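# Seat the pallet in the station, workpieces upright

## Task

Put the pallet into the station so it lies flat on the seat between the two side guides and is slid fully in, square against the back stop, with every workpiece still standing upright on the pallet.

## Robot and tools

Robot: two arms, left_arm and right_arm, each ending in an identical five-finger right hand (the hands are not mirrored, so every hand number and axis means the same on both). Calibrated bases: left_arm at (+0.061, +0.639, 0) m, right_arm at (+0.029, -0.638, 0) m. A camera stand sits behind the arms. A loose object may occasionally get a brief outside push.

Frame: all positions, targets and velocities use the scene frame. Origin at table-top height, midway between the arms' nominal bases; +x points out over the table, +y toward left_arm, +z up. Image left/right does not match arm names. Printed positions can be off by a few cm, more at long reach.

Hand point: a point fixed to each palm, 0.15 m out from the wrist flange along the fingers and 0.05 m in front of the palm. Its +z runs along straight fingers, +y out of the palm, +x across the palm away from the thumb. Straight fingers extend 0.06-0.07 m past it along +z, lying 0.06 m behind it along -y. A wrist bracket on the little-finger side can strike things; with fingers level the wrist can sit up to 0.13 m (palm down) or 0.25 m (palm up) below the point and reach the table first.

Row layout (used by execute_actions and move): one flat list of 28 numbers covering both arms, each in [-1, 1]: left dx, dy, dz, rx, ry, rz; left little, ring, middle, index, thumb_bend, thumb_turn; left force_limit, speed; then the same 14 for the right arm. Always send all 28 even if one arm idles.

Pose numbers are offsets, not poses: dx, dy, dz move the hand point along scene axes, and rx, ry, rz form one rotation vector turning it about its own position. Scale: 1.0 = 0.6 m or 180 degrees. They count from the arm's Hand target as it stood when the action (or move) began; every row in an action counts from that same start, and the next call starts from the new Hand target, so repeating an offset moves again. All six zeros re-request the current Hand target. The controller limits commanded orientation to 32 degrees from the measured one per step.

Hand numbers are absolute targets: +1 open/straight, -1 closed/curled. thumb_turn -1 swings the thumb in front of the palm opposite the fingers, +1 puts it beside the palm. force_limit maps -1..+1 to roughly 0..10 N at the fingertip (0..15 N for the two thumb motors). speed runs from near zero at -1 to full at +0.48 and above. For a soft grip close at speed -0.94 or lower. With the thumb in front, the hand can hold items about 0.035-0.065 m thick, or a handle down to about 0.025 m. To leave a hand unchanged, resend the eight numbers of the last row executed for it (if none yet, its hand_measured six plus hand_force_limit and hand_speed). A motor only starts when its target changes by at least 0.002; to squeeze harder raise force_limit and send a more-closed target; to loosen send a more-open one.

Tools:
- execute_actions(actions, cameras): actions is a list of actions; each action is up to 15 rows, one per 1/30 s step, the last row repeated to fill 15. Images appear only with an empty list or when cameras names them (["all"] or names: cam_high, cam_low, cam_left_wrist, cam_right_wrist).
- move(target, speed, blend, stop_force, zero, blocking, cameras): straight-line path for each hand point. target is one 28-number row or a list of up to 15 rows; every row's offsets count from the Hand target at the move's start, not from the previous row. speed in m/s, 0.002-3.2 (default 0.25), one value or one per row. blend in m, corner rounding for lists (0 = stop at each). stop_force in N, 4-120, ends an arm's path when its wrist sensor feels that much push against the motion; not reliable if the hand turns, and leave it out when backing away from a contact. zero (default true) rezeros before the move. blocking=false returns early (not allowed with stop_force). Moves do not avoid obstacles; route around each arm's own base.
- wait(seconds 0-10), stop(), zoom_image(camera, region [x0,y0,x1,y1] pixels, max 504x504, newest images only), show_instructions(), zero_wrist_force(arm), finished_scene(scene=1).

Results: end_effector_position (m), end_effector_quat_wxyz, velocities, Hand target (base of next offsets; the hand point often rests a bit short of it, so send the gap as an offset if needed), joint positions and torques, hand_measured / hand_stopped_by (moving, target, force, stalled, fault) / hand_load_n in motor order, Wrist force and torque along the hand's own axes. A move adds a "move:" line: done, off_target, moving, held or fault, plus limits=paced (pose clipped) or limits=held (steps withheld). MOTOR HOT warns of heating; over-temperature stops the arm 30-60 s.

Avoid: arms are stiff, so aiming even slightly past a firm contact can trigger a fault stop (about 150 N net force, or joint torque limits: 290, 290, 132, 47.5, 47.5, 47.5 N m), halting the arm 10 s. Approach contacts slowly; to release a push, command back past the hand point. Keep the arms apart: collisions between them, or one hand gripping the other's fingers, can fail the scene. Do not drop or let parts fall far, tip the workpieces, or knock anything off the table; anything left off the table fails the task. Avoid hard hits on fixed or heavy things and heavy loads on fingers. The result must hold once the robot lets go.

Each tool is called as name(argument=value, ...) on one line, values as JSON.

Reference images:

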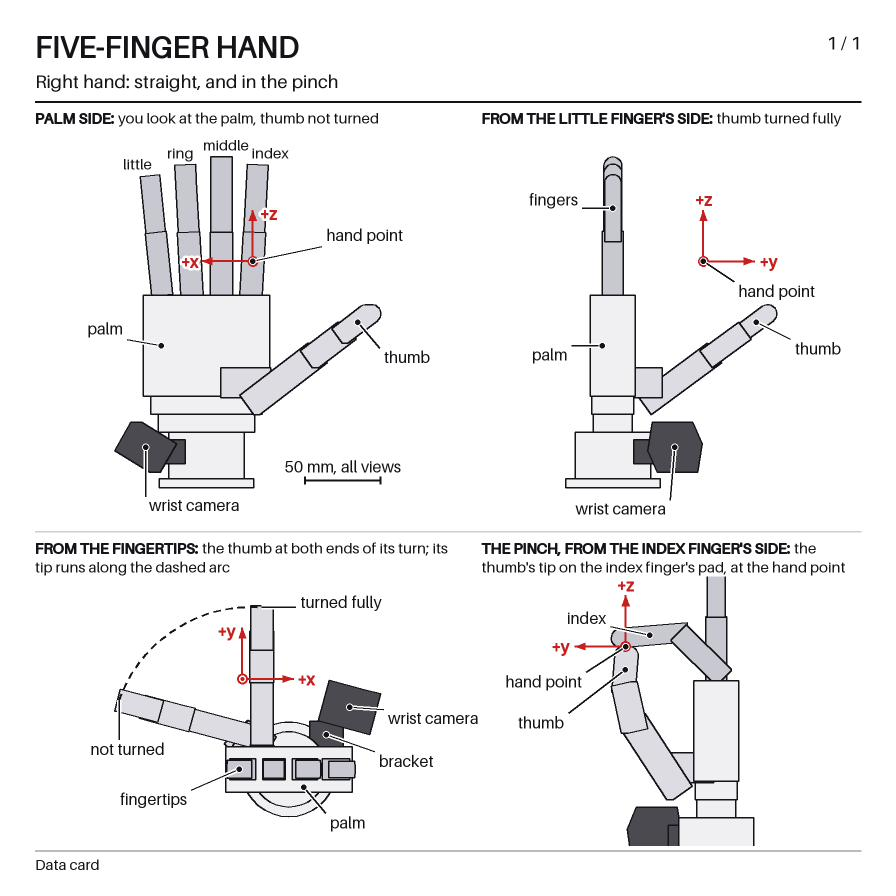

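## Session

execute_actions(actions=[])

Scene clock: 0.00 s.
left_arm: end_effector_position=(+0.9757, +0.6401, +0.1373) hand_measured=(+1.000, +1.000, +1.000, +1.000, +1.000, +1.000) hand_load_n=(+0.0, +0.0, +0.0, +0.0, +0.0, +0.0) hand_stopped_by=(target, target, target, target, target, target) hand_force_limit=0.00 hand_speed=-0.80 end_effector_quat_wxyz=(-0.313, +0.385, +0.866, +0.061) | right_arm: end_effector_position=(+0.8925, -0.7286, +0.3586) hand_measured=(+1.000, +1.000, +1.000, +1.000, +1.000, +1.000) hand_load_n=(+0.0, +0.0, +0.0, +0.0, +0.0, +0.0) hand_stopped_by=(target, target, target, target, target, target) hand_force_limit=0.00 hand_speed=-0.80 end_effector_quat_wxyz=(+0.198, +0.459, +0.784, -0.368)
Joint positions: left_arm=[-0.307 -0.514 0.828 1.882 1.38 -1.087] | right_arm=[-0.08 -0.95 1.193 1.278 2.433 -0.612]
Joint velocities: within noise
Joint torques (N m): no reading
Wrist force (N): no reading
Wrist torque (N m): no reading
Wrist force, peak (N): no reading
Hand target: left_arm +0.9757, +0.6401, +0.1373; -0.313, +0.385, +0.866, +0.061 | right_arm +0.8925, -0.7286, +0.3586; +0.198, +0.459, +0.784, -0.368

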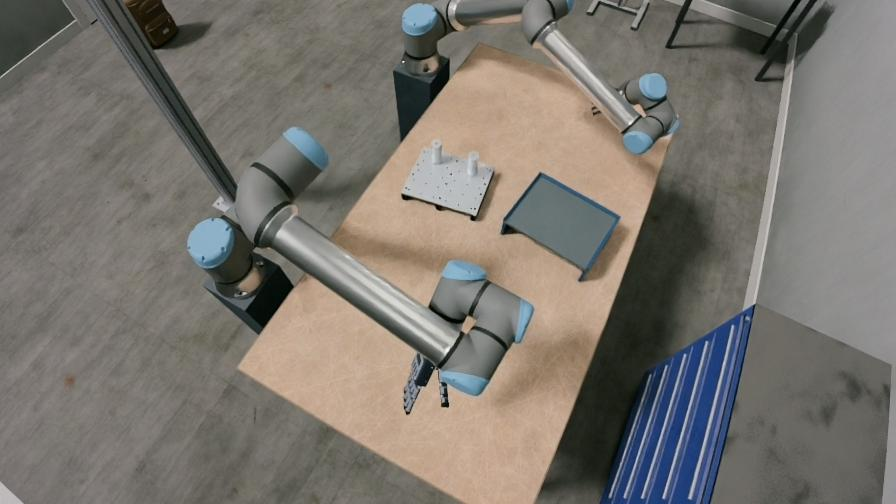

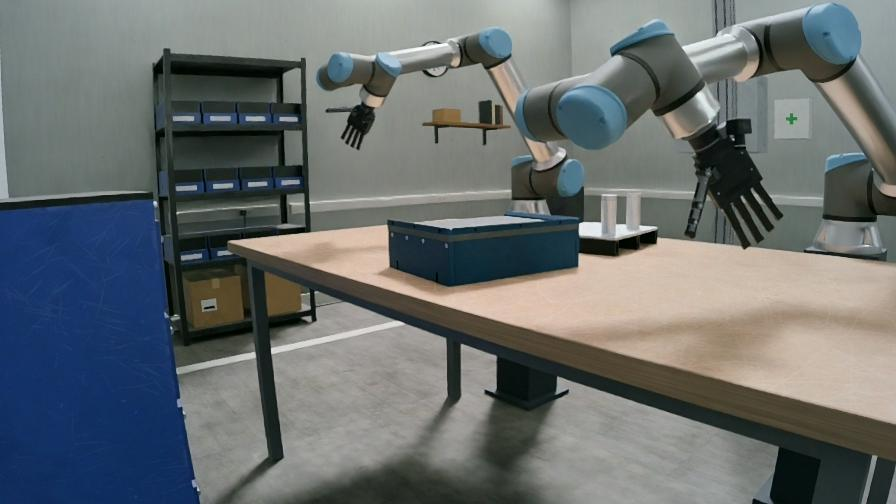

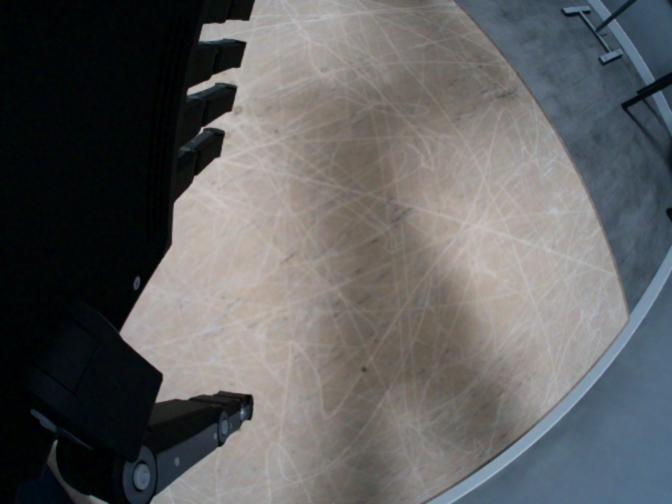

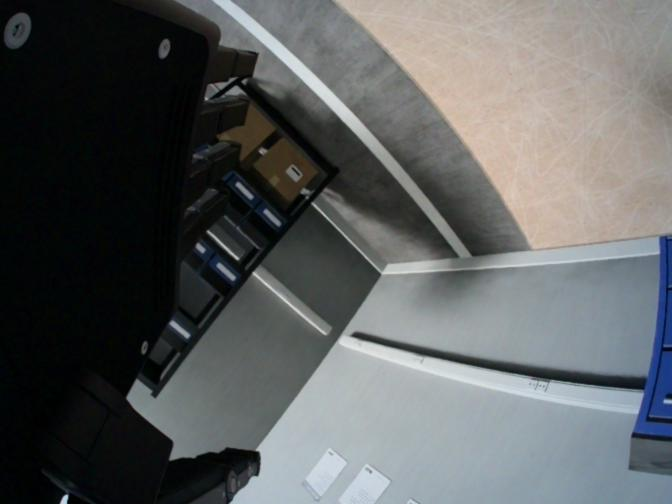

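zoom_image(camera="cam_high", region=[380, 110, 640, 300])

zoom_image(camera="cam_low", region=[370, 160, 680, 300])

zoom_image(camera="cam_high", region=[390, 130, 510, 230])

Scaled by 1.938.

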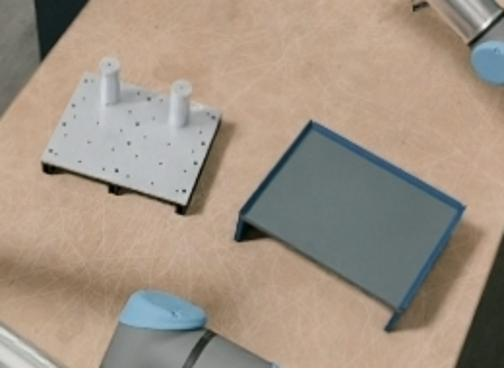

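Scaled by 1.626.

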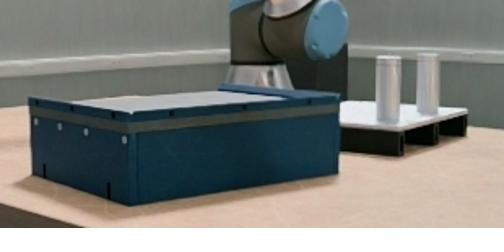

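Scaled by 4.200.

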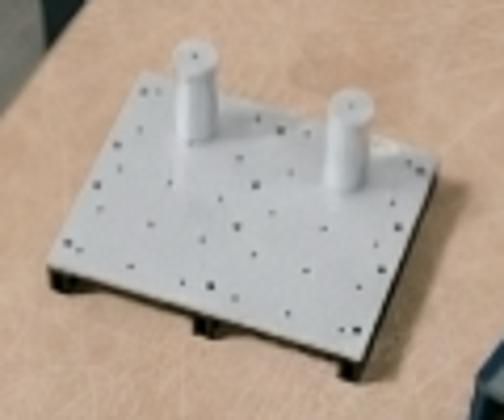

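zoom_image(camera="cam_high", region=[490, 165, 630, 285])

zoom_image(camera="cam_low", region=[380, 200, 480, 290])

zoom_image(camera="cam_low", region=[480, 180, 670, 290])

zoom_image(camera="cam_high", region=[180, 0, 500, 340])

Scaled by 3.600.

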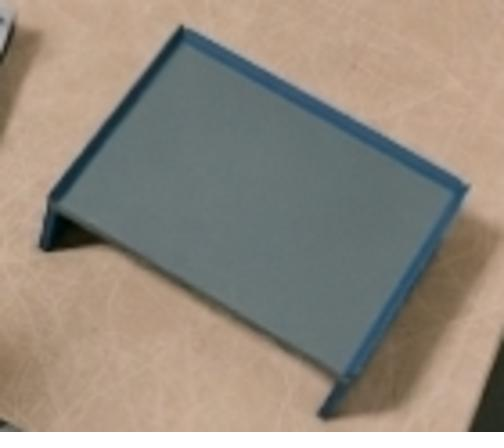

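Scaled by 5.040.

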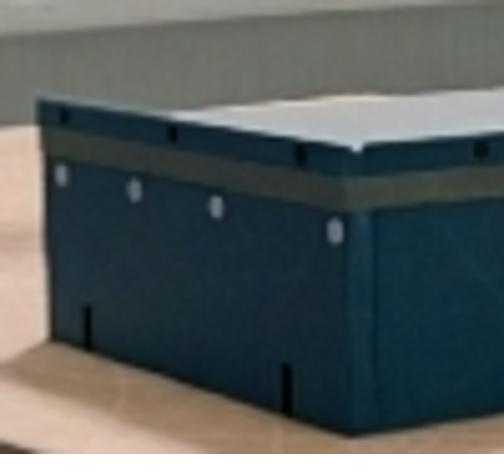

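Scaled by 2.653.

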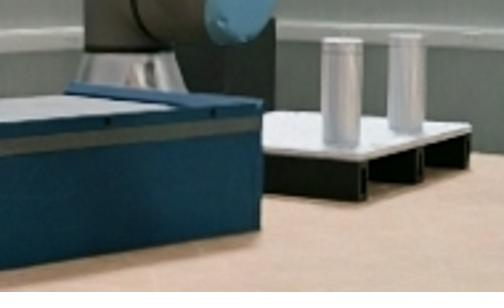

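Scaled by 1.482.

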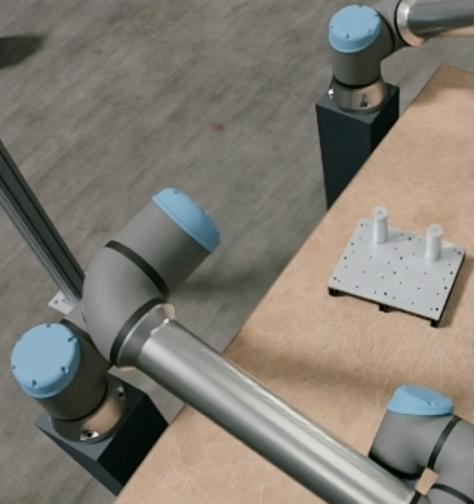

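zoom_image(camera="cam_high", region=[440, 20, 540, 90])

zoom_image(camera="cam_high", region=[620, 100, 720, 170])

zoom_image(camera="cam_high", region=[200, 330, 300, 400])

zoom_image(camera="cam_high", region=[400, 434, 600, 504])

zoom_image(camera="cam_high", region=[60, 0, 260, 220])

Scaled by 5.040.

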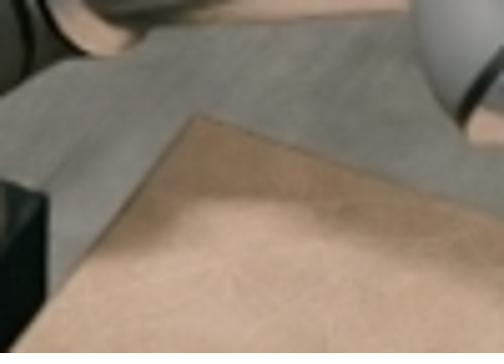

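Scaled by 5.040.

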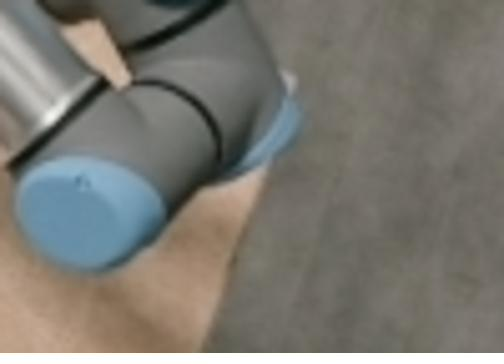

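Scaled by 5.040.

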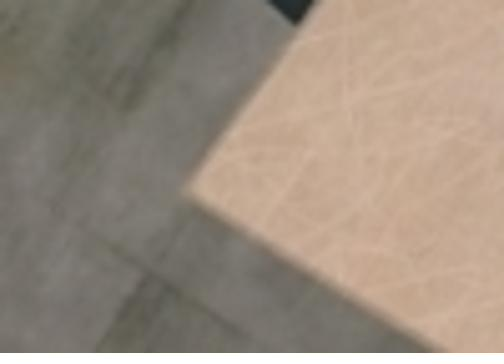

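Scaled by 2.520.

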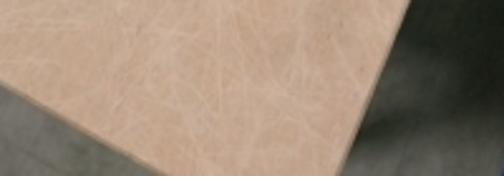

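Scaled by 2.291.

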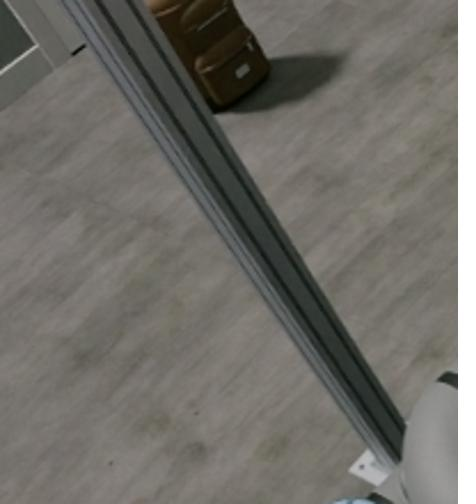

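move(target=[[-0.843,-0.333,0.321,-0.300,-0.092,-0.685,1,1,1,1,1,1,0,-0.8,-0.621,0.714,-0.048,0.351,0.104,0.378,1,1,1,1,1,1,0,-0.8]], speed=0.35, cameras=["all"])

Scene clock: 20.40 s.
left_arm: end_effector_position=(+0.4700, +0.4403, +0.3299) hand_measured=(+1.000, +1.000, +1.000, +1.000, +1.000, +1.000) hand_load_n=(+0.0, +0.0, +0.0, +0.0, +0.0, +0.0) hand_stopped_by=(target, target, target, target, target, target) hand_force_limit=0.00 hand_speed=-0.80 end_effector_quat_wxyz=(+0.173, +0.983, +0.061, +0.011) | right_arm: end_effector_position=(+0.5200, -0.3003, +0.3298) hand_measured=(+1.000, +1.000, +1.000, +1.000, +1.000, +1.000) hand_load_n=(+0.0, +0.0, +0.0, +0.0, +0.0, +0.0) hand_stopped_by=(target, target, target, target, target, target) hand_force_limit=0.00 hand_speed=-0.80 end_effector_quat_wxyz=(-0.010, -0.059, +0.983, +0.173)
Joint positions: left_arm=[-0.555 -1.62 1.989 0.981 1.842 0.877] | right_arm=[0.026 -1.44 1.858 1.185 1.224 -1.669]
Joint torques (N m): left_arm=[-14.28 -53.67 -28.36 0.83 4.23 4.27] | right_arm=[10.23 -40.42 -26.1 7.38 -4.39 -1.44]
Wrist force (N): left_arm=[0.4 -0.4 -0.2] | right_arm=[0.1 -0.2 -0.6]
Wrist torque (N m): left_arm=[0.01 0.00 -0.21] | right_arm=[0.08 0.02 0.25]
Wrist force, peak (N): left_arm=[0.3 -1.3 -0.5] | right_arm=[-0.5 0.7 0.4]
Hand target: left_arm +0.4699, +0.4403, +0.3299; +0.173, +0.983, +0.061, +0.011 | right_arm +0.5199, -0.3002, +0.3298; -0.010, -0.059, +0.983, +0.173
Off the commanded pose: left_arm 0.000 m, 0 deg | right_arm 0.000 m, 0 deg.
move: done

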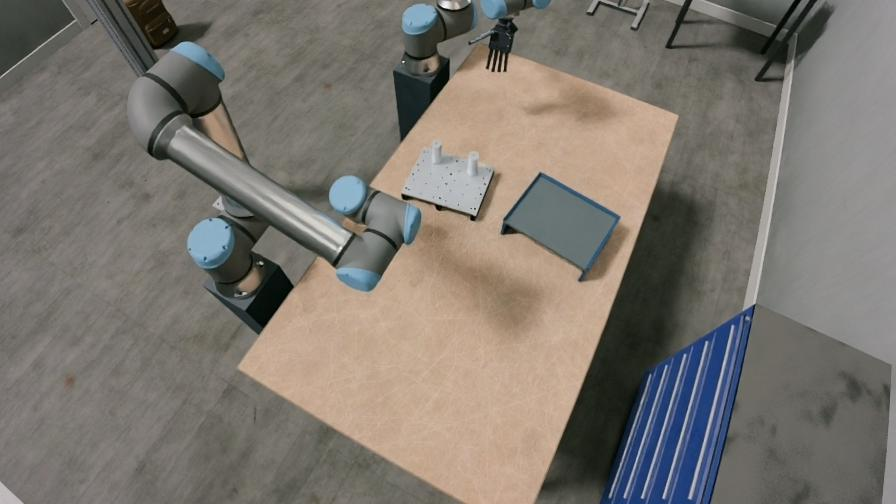

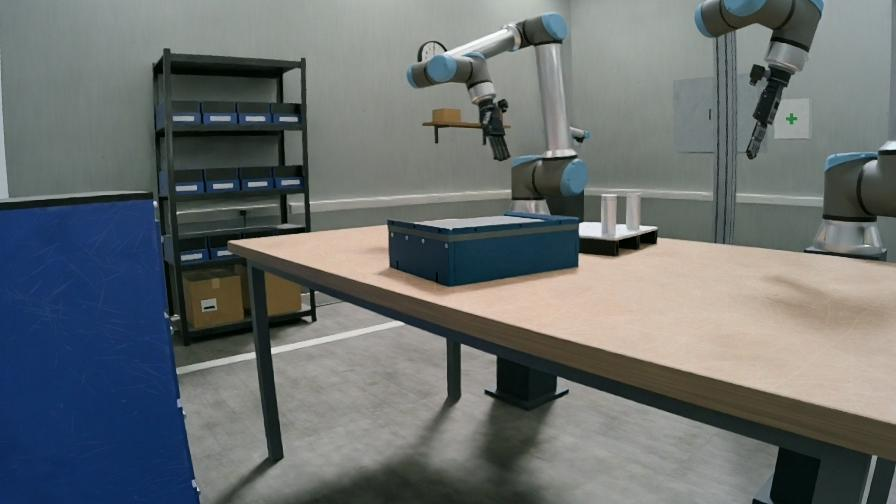

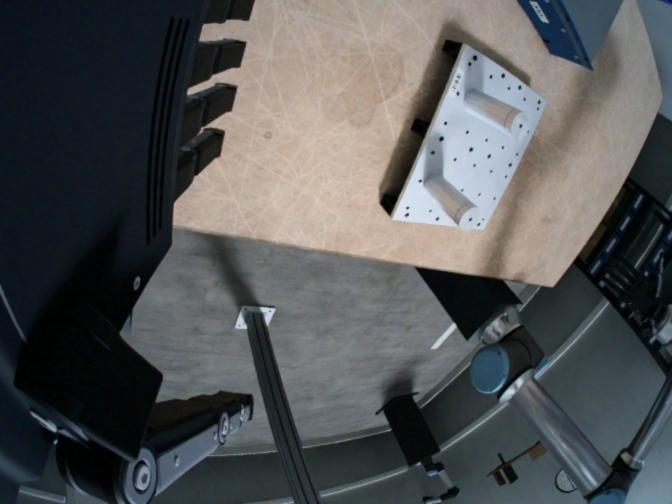

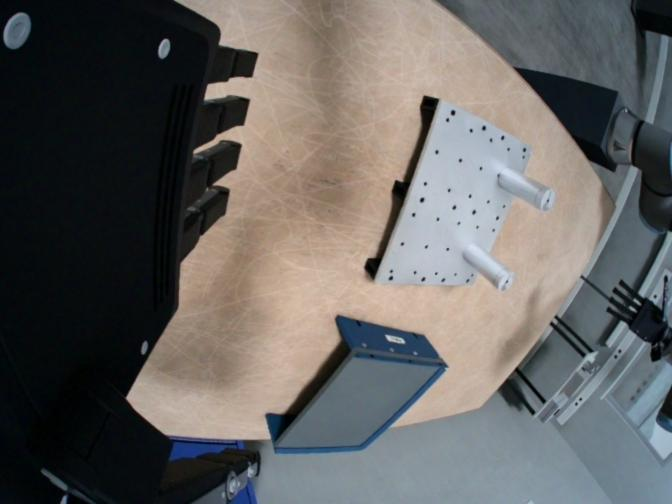

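zoom_image(camera="cam_right_wrist", region=[350, 80, 570, 300])

zoom_image(camera="cam_right_wrist", region=[250, 300, 460, 460])

zoom_image(camera="cam_left_wrist", region=[370, 0, 600, 240])

Scaled by 2.291 from the camera's 672x504 image, which has a finer 960x720 frame.

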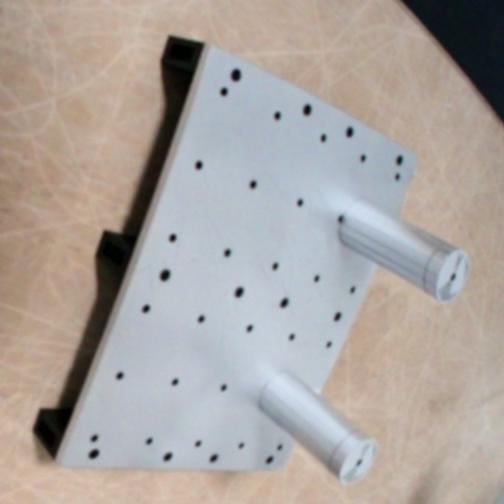

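Scaled by 2.400 from the camera's 672x504 image, which has a finer 960x720 frame.

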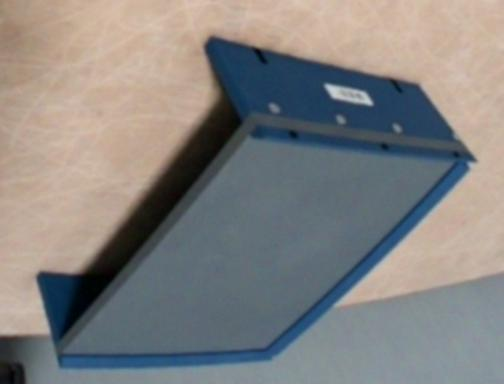

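Scaled by 2.100 from the camera's 672x504 image, which has a finer 960x720 frame.

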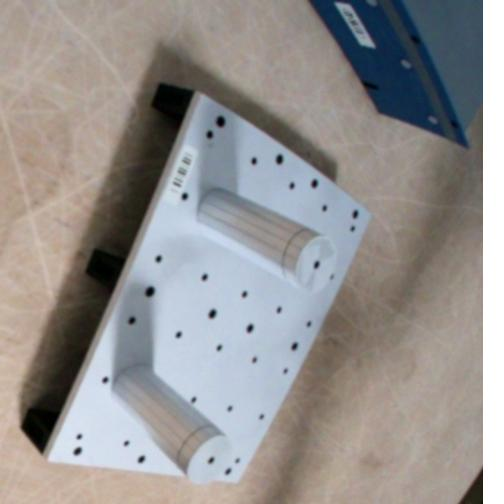

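move(target=[[-0.1842,-0.301,-0.3498,0,0,0,0,0,0,0,1,1,0,0,0.1612,0.3142,-0.3497,0,0,0,0,0,0,0,1,-1,0,0]], speed=0.25, cameras=["all"])

Scene clock: 25.57 s.
left_arm: end_effector_position=(+0.3594, +0.2598, +0.1202) hand_measured=(+0.000, +0.000, +0.000, +0.000, +1.000, +1.000) hand_load_n=(+0.0, +0.0, +0.0, +0.0, +0.0, +0.0) hand_stopped_by=(target, target, target, target, target, target) hand_force_limit=0.00 hand_speed=0.00 end_effector_quat_wxyz=(+0.173, +0.983, +0.061, +0.011) | right_arm: end_effector_position=(+0.6165, -0.1118, +0.1201) hand_measured=(+0.000, +0.000, +0.000, +0.000, +1.000, -1.000) hand_load_n=(+0.0, +0.0, +0.0, +0.0, +0.0, +0.0) hand_stopped_by=(target, target, target, target, target, target) hand_force_limit=0.00 hand_speed=0.00 end_effector_quat_wxyz=(-0.010, -0.059, +0.983, +0.173)
Joint positions: left_arm=[-1.121 -1.487 2.267 0.461 1.685 0.323] | right_arm=[0.322 -1.012 1.652 0.857 1.23 -1.355]
Joint torques (N m): left_arm=[-17.09 -26.32 -18.02 0 -3.03 -2.85] | right_arm=[12.09 -70.87 -36.15 1.12 3.52 3.02]
Wrist force (N): left_arm=[0.6 0.5 -0.3] | right_arm=[0.7 0.1 -0.6]
Wrist torque (N m): left_arm=[0.15 -0.03 0.06] | right_arm=[0.11 0.00 0.12]
Wrist force, peak (N): left_arm=[0.6 -0.6 -1.5] | right_arm=[0.4 -0.4 -1.8]
Hand target: left_arm +0.3594, +0.2597, +0.1200; +0.173, +0.983, +0.061, +0.011 | right_arm +0.6166, -0.1117, +0.1199; -0.010, -0.059, +0.983, +0.173
Off the commanded pose: left_arm 0.000 m, 0 deg | right_arm 0.000 m, 0 deg.
move: done

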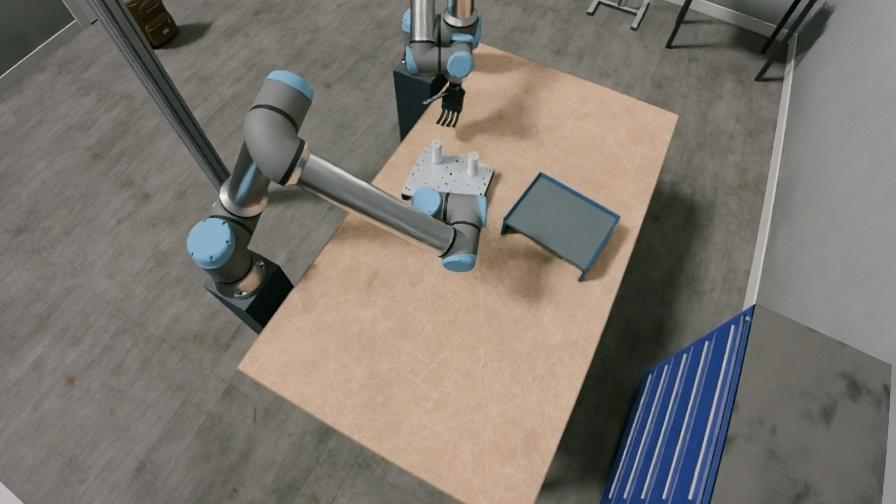

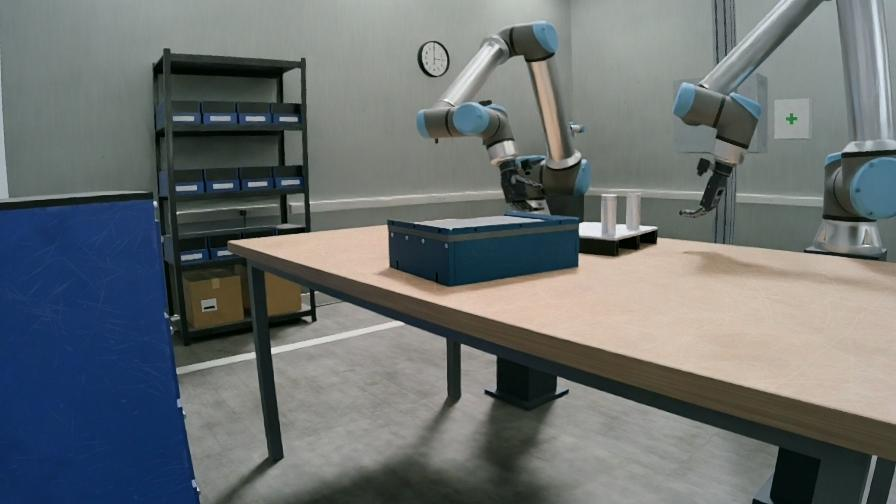

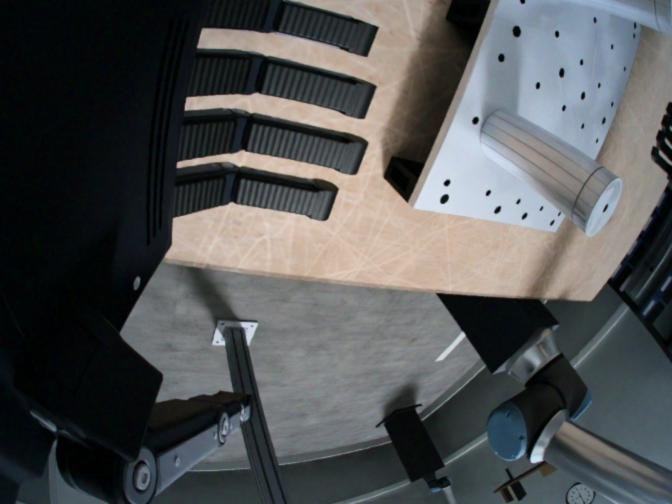

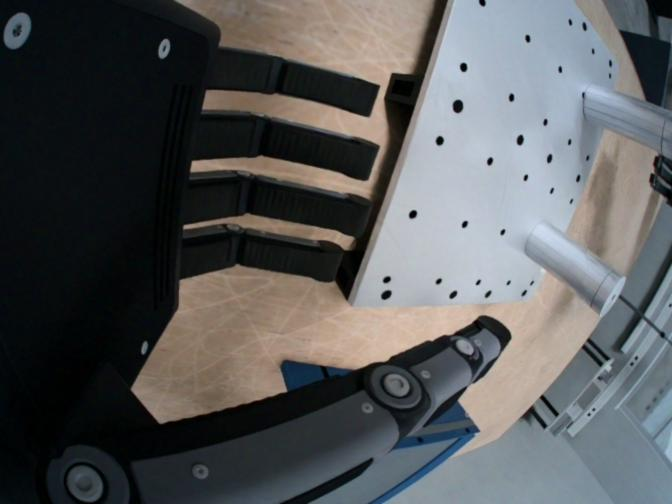

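move(target=[[0,0,-0.1,0,0,0,0,0,0,0,1,1,0,0,0,0,-0.1,0,0,0,0,0,0,0,1,-1,0,0],[0,0,-0.19,0,0,0,0,0,0,0,1,1,0,0,0,0,-0.19,0,0,0,0,0,0,0,1,-1,0,0]], speed=[0.1,0.015], stop_force=4, cameras=["all"])

Scene clock: 29.97 s.
left_arm: end_effector_position=(+0.3594, +0.2597, +0.0317) hand_measured=(+0.000, +0.000, +0.000, +0.000, +1.000, +1.000) hand_load_n=(+0.0, -1.0, +0.0, -1.0, +0.0, +0.0) hand_stopped_by=(target, target, target, target, target, target) hand_force_limit=0.00 hand_speed=0.00 end_effector_quat_wxyz=(+0.173, +0.983, +0.061, +0.011) | right_arm: end_effector_position=(+0.6166, -0.1117, +0.0318) hand_measured=(+0.000, +0.000, +0.000, +0.000, +1.000, -1.000) hand_load_n=(+0.0, -0.5, +0.0, -1.0, +0.0, -0.5) hand_stopped_by=(target, target, target, target, target, target) hand_force_limit=0.00 hand_speed=0.00 end_effector_quat_wxyz=(-0.010, -0.059, +0.983, +0.173)
Joint positions: left_arm=[-1.121 -1.338 2.322 0.256 1.685 0.323] | right_arm=[0.322 -0.918 1.686 0.73 1.23 -1.355]
Joint torques (N m): left_arm=[12.43 -56.13 -26.97 4.32 -2.6 -2.33] | right_arm=[12.36 -101.66 -30.33 6.27 -3.23 2.93]
Wrist force (N): left_arm=[1.0 1.3 -7.4] | right_arm=[0.2 0.9 -4.8]
Wrist torque (N m): left_arm=[0.35 0.32 0.10] | right_arm=[0.27 0.19 0.11]
Wrist force, peak (N): left_arm=[1.1 4.4 -61.2] | right_arm=[2.8 2.0 -28.9]
Hand target: left_arm +0.3594, +0.2597, +0.0317; +0.173, +0.983, +0.061, +0.011 (not the last commanded pose) | right_arm +0.6166, -0.1117, +0.0318; -0.010, -0.059, +0.983, +0.173 (not the last commanded pose)
Off the commanded pose: left_arm 0.026 m, 0 deg | right_arm 0.026 m, 0 deg.
move: contact (left_arm, right_arm); path passed 1 of 2 targets

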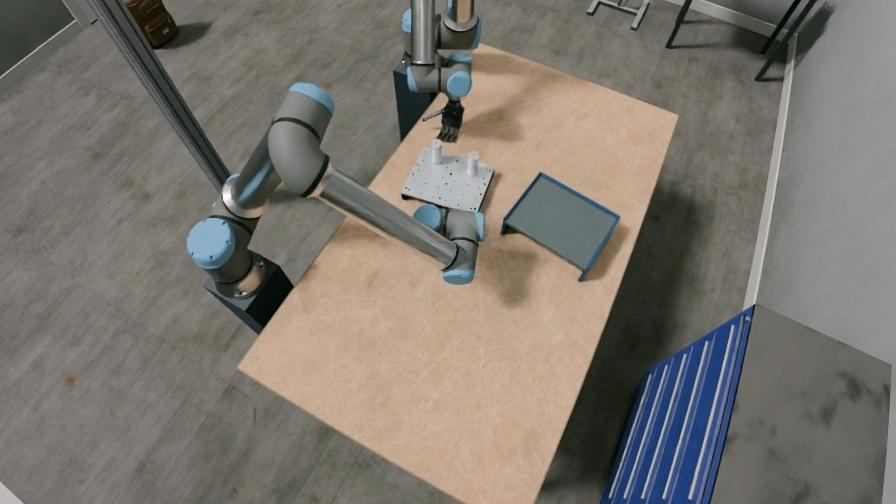

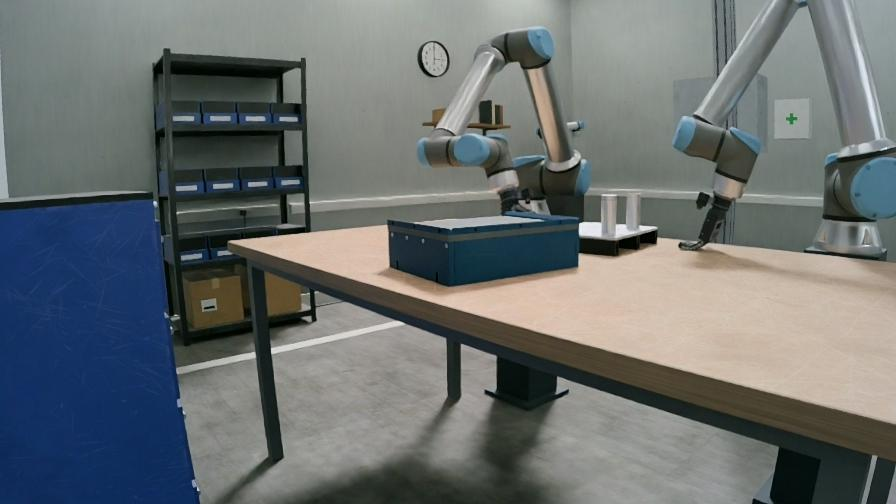

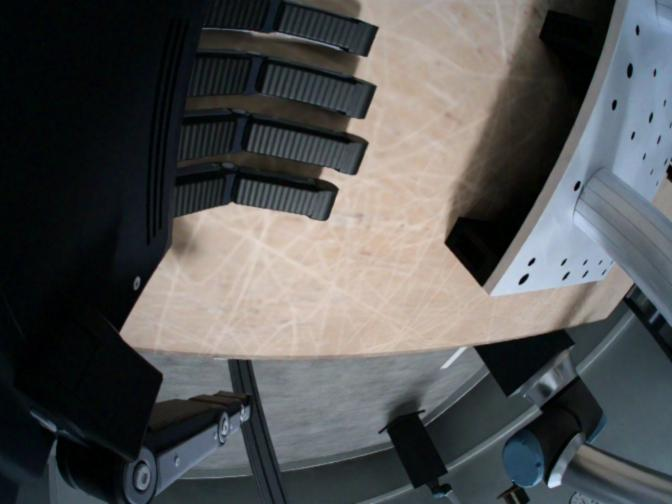

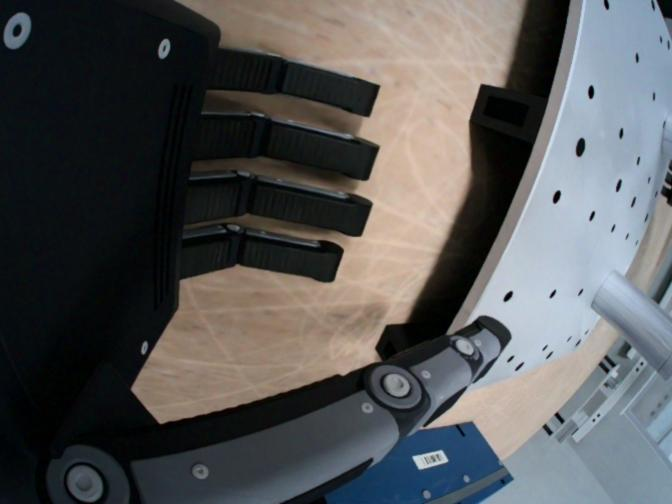

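move(target=[[0,0,0.012,0,0,0,0,0,0,0,1,1,0,0,0,0,0.012,0,0,0,0,0,0,0,1,-1,0,0],[0.00915,-0.07445,0.012,0,0,0,0,0,0,0,1,1,0,0,-0.00915,0.07445,0.012,0,0,0,0,0,0,0,1,-1,0,0]], speed=0.1, cameras=["all"])

Scene clock: 32.50 s.
left_arm: end_effector_position=(+0.3648, +0.2152, +0.0389) hand_measured=(+0.000, +0.000, +0.000, +0.000, +1.000, +1.000) hand_load_n=(+0.0, +0.0, +0.0, +0.0, +0.0, +0.0) hand_stopped_by=(target, target, target, target, target, target) hand_force_limit=0.00 hand_speed=0.00 end_effector_quat_wxyz=(+0.173, +0.983, +0.061, +0.011) | right_arm: end_effector_position=(+0.6111, -0.0673, +0.0390) hand_measured=(+0.000, +0.000, +0.000, +0.000, +1.000, -1.000) hand_load_n=(+0.0, +0.0, +0.0, +0.0, +0.0, +0.0) hand_stopped_by=(target, target, target, target, target, target) hand_force_limit=0.00 hand_speed=0.00 end_effector_quat_wxyz=(-0.010, -0.059, +0.983, +0.173)
Joint positions: left_arm=[-1.16 -1.308 2.255 0.29 1.672 0.286] | right_arm=[0.386 -0.904 1.634 0.744 1.235 -1.287]
Joint torques (N m): left_arm=[-12.25 -39.75 -32.38 4.86 -3.14 -3.62] | right_arm=[14.98 -74.69 -33.68 6.59 3.39 3.19]
Wrist force (N): left_arm=[-0.4 0.0 -0.3] | right_arm=[0.2 0.0 -0.4]
Wrist torque (N m): left_arm=[0.11 0.14 -0.01] | right_arm=[0.08 0.07 0.08]
Wrist force, peak (N): left_arm=[1.0 1.1 -8.0] | right_arm=[0.5 1.3 -4.7]
Hand target: left_arm +0.3649, +0.2150, +0.0389; +0.173, +0.983, +0.061, +0.011 | right_arm +0.6111, -0.0670, +0.0390; -0.010, -0.059, +0.983, +0.173
Off the commanded pose: left_arm 0.000 m, 0 deg | right_arm 0.000 m, 0 deg.
move: done

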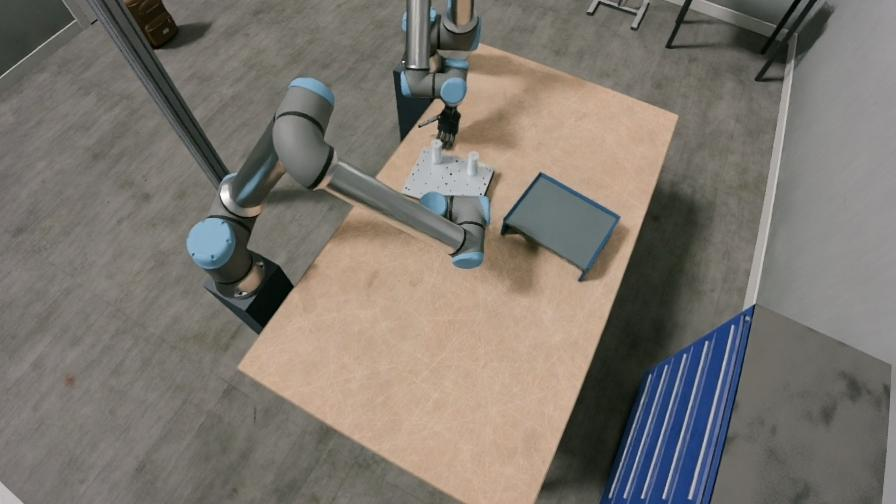

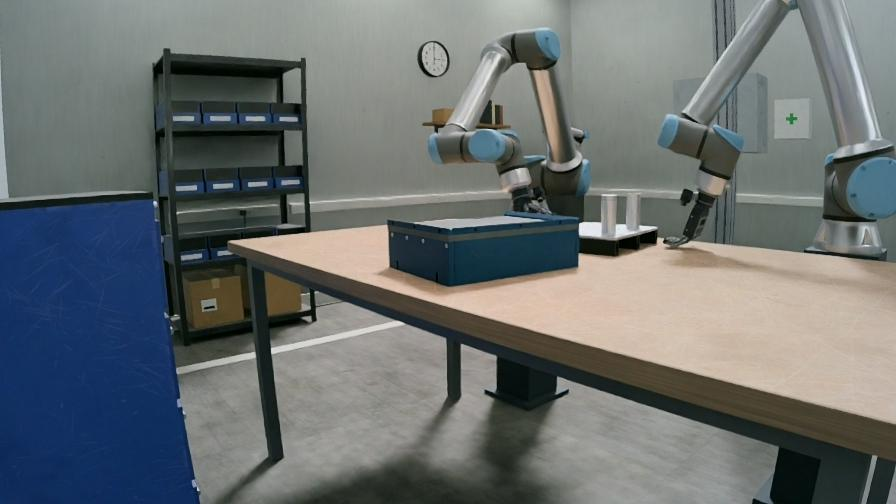

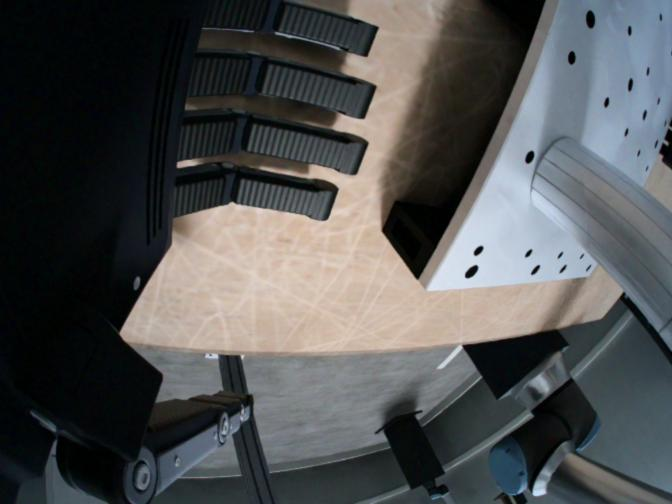

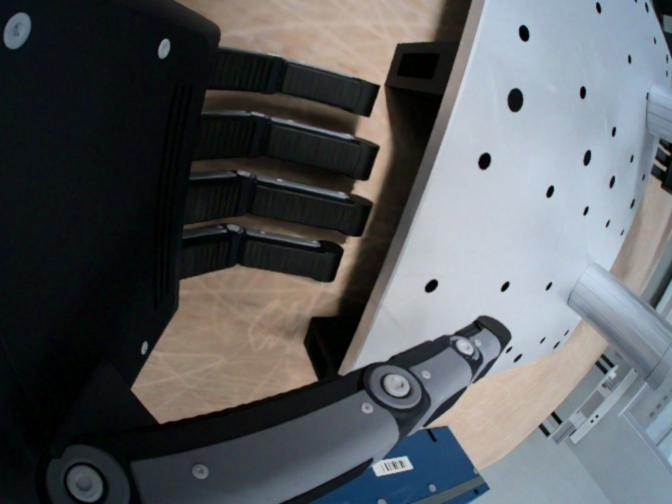

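move(target=[[0.0497,0.0061,0,0,0,0,-1,0,0,0,1,1,0,0,0,0,0,0,0,0,-1,0,0,0,1,-1,0,0]], speed=0.1, cameras=["cam_left_wrist","cam_right_wrist"])

Scene clock: 34.73 s.
left_arm: end_effector_position=(+0.3945, +0.2186, +0.0389) hand_measured=(-1.000, +0.000, +0.000, +0.000, +1.000, +1.000) hand_load_n=(+0.5, +0.0, +0.0, +0.0, +0.0, +0.0) hand_stopped_by=(target, target, target, target, target, target) hand_force_limit=0.00 hand_speed=0.00 end_effector_quat_wxyz=(+0.173, +0.983, +0.061, +0.011) | right_arm: end_effector_position=(+0.6111, -0.0670, +0.0390) hand_measured=(-1.000, +0.000, +0.000, +0.000, +1.000, -1.000) hand_load_n=(+0.0, +0.0, +0.0, +0.0, +0.0, +0.0) hand_stopped_by=(target, target, target, target, target, target) hand_force_limit=0.00 hand_speed=0.00 end_effector_quat_wxyz=(-0.010, -0.059, +0.983, +0.173)
Joint positions: left_arm=[-1.088 -1.278 2.213 0.31 1.695 0.354] | right_arm=[0.387 -0.904 1.634 0.744 1.235 -1.287]
Joint torques (N m): left_arm=[11.06 -40.09 -34.18 4.31 3.45 3.79] | right_arm=[14.35 -74.42 -33.82 6.7 3.03 2.74]
Wrist force (N): left_arm=[0.1 -0.1 0.4] | right_arm=[0.4 0.6 -0.2]
Wrist torque (N m): left_arm=[0.04 0.07 -0.20] | right_arm=[0.17 0.04 0.11]
Wrist force, peak (N): left_arm=[-0.4 -0.3 -0.8] | right_arm=[0.7 0.5 -0.6]
Hand target: left_arm +0.3947, +0.2187, +0.0389; +0.173, +0.983, +0.061, +0.011 | right_arm +0.6111, -0.0670, +0.0390; -0.010, -0.059, +0.983, +0.173
Off the commanded pose: left_arm 0.000 m, 0 deg | right_arm 0.000 m, 0 deg.
move: done
Images, in order (width x height): cam_left_wrist 672x504, cam_right_wrist 672x504.

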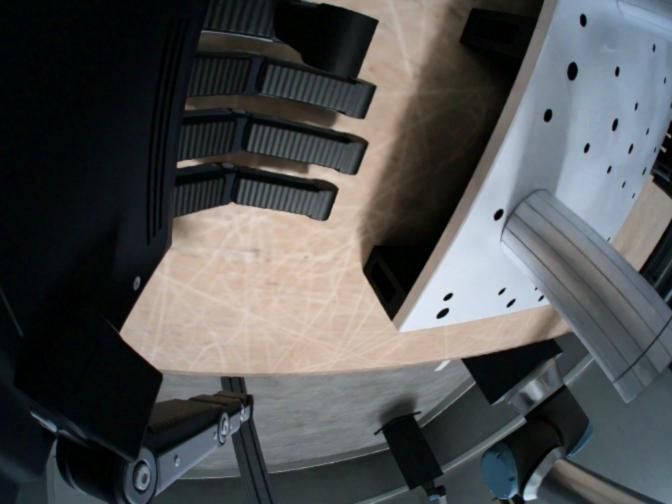

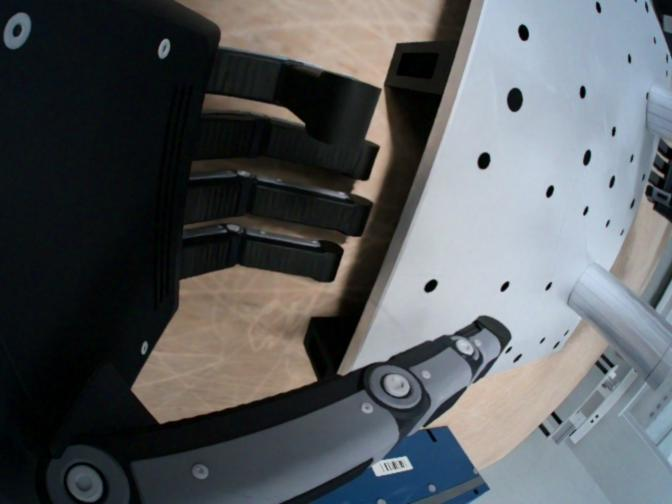

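move(target=[[0.0102,-0.0827,0,0,0,0,-1,0,0,0,1,1,0,0,-0.00915,0.0744,0,0,0,0,-1,0,0,0,1,-1,0,0]], speed=0.04, stop_force=6, cameras=["cam_left_wrist","cam_right_wrist"])

Scene clock: 37.67 s.
left_arm: end_effector_position=(+0.4008, +0.1690, +0.0389) hand_measured=(-1.000, +0.000, +0.000, +0.000, +1.000, +1.000) hand_load_n=(+0.0, +0.0, +0.0, +0.0, +0.0, +0.0) hand_stopped_by=(target, target, target, target, target, target) hand_force_limit=0.00 hand_speed=0.00 end_effector_quat_wxyz=(+0.173, +0.983, +0.061, +0.011) | right_arm: end_effector_position=(+0.6066, -0.0307, +0.0391) hand_measured=(-1.000, +0.000, +0.000, +0.000, +1.000, -1.000) hand_load_n=(+0.0, +0.0, +0.0, +0.0, +0.0, +0.0) hand_stopped_by=(target, target, target, target, target, target) hand_force_limit=0.00 hand_speed=0.00 end_effector_quat_wxyz=(-0.010, -0.059, +0.983, +0.173)
Joint positions: left_arm=[-1.129 -1.231 2.139 0.332 1.682 0.315] | right_arm=[0.437 -0.882 1.589 0.75 1.241 -1.233]
Joint torques (N m): left_arm=[-13.21 -47.35 -31.95 4.6 -2.93 -3.16] | right_arm=[-6.6 -108.32 -20.12 0.95 -4.94 -2.2]
Wrist force (N): left_arm=[-0.4 -0.3 -0.1] | right_arm=[0.2 0.3 -0.2]
Wrist torque (N m): left_arm=[0.05 0.12 -0.01] | right_arm=[0.11 0.07 0.26]
Wrist force, peak (N): left_arm=[0.6 -0.6 -0.2] | right_arm=[-1.2 -7.8 -2.4]
Hand target: left_arm +0.4008, +0.1690, +0.0389; +0.173, +0.983, +0.061, +0.011 | right_arm +0.6066, -0.0307, +0.0391; -0.010, -0.059, +0.983, +0.173 (not the last commanded pose)
Off the commanded pose: left_arm 0.000 m, 0 deg | right_arm 0.008 m, 0 deg.
move: contact (right_arm)
Images, in order (width x height): cam_left_wrist 672x504, cam_right_wrist 672x504.

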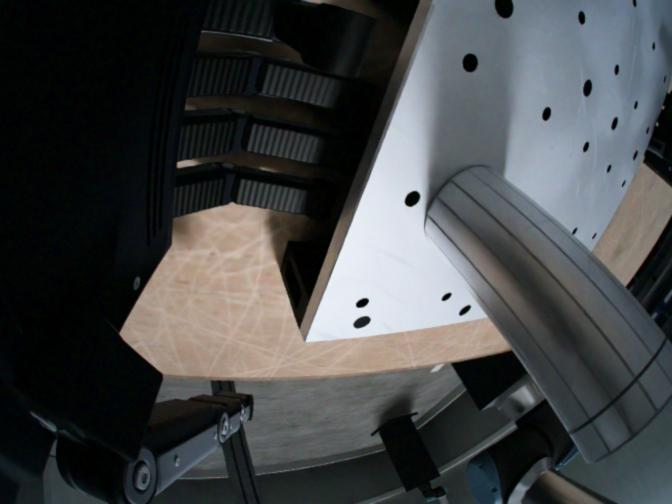

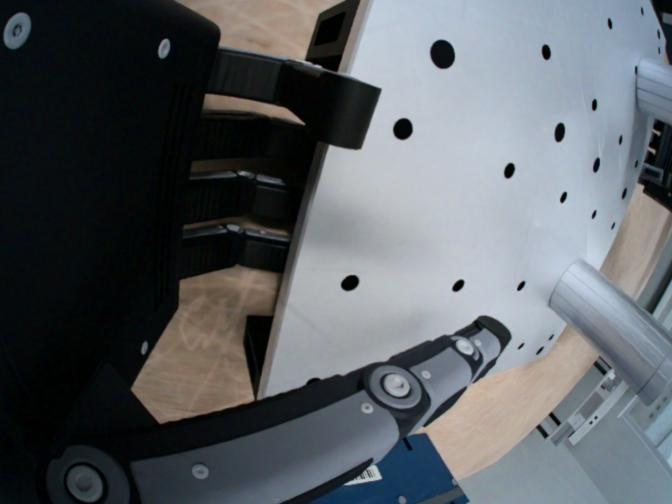

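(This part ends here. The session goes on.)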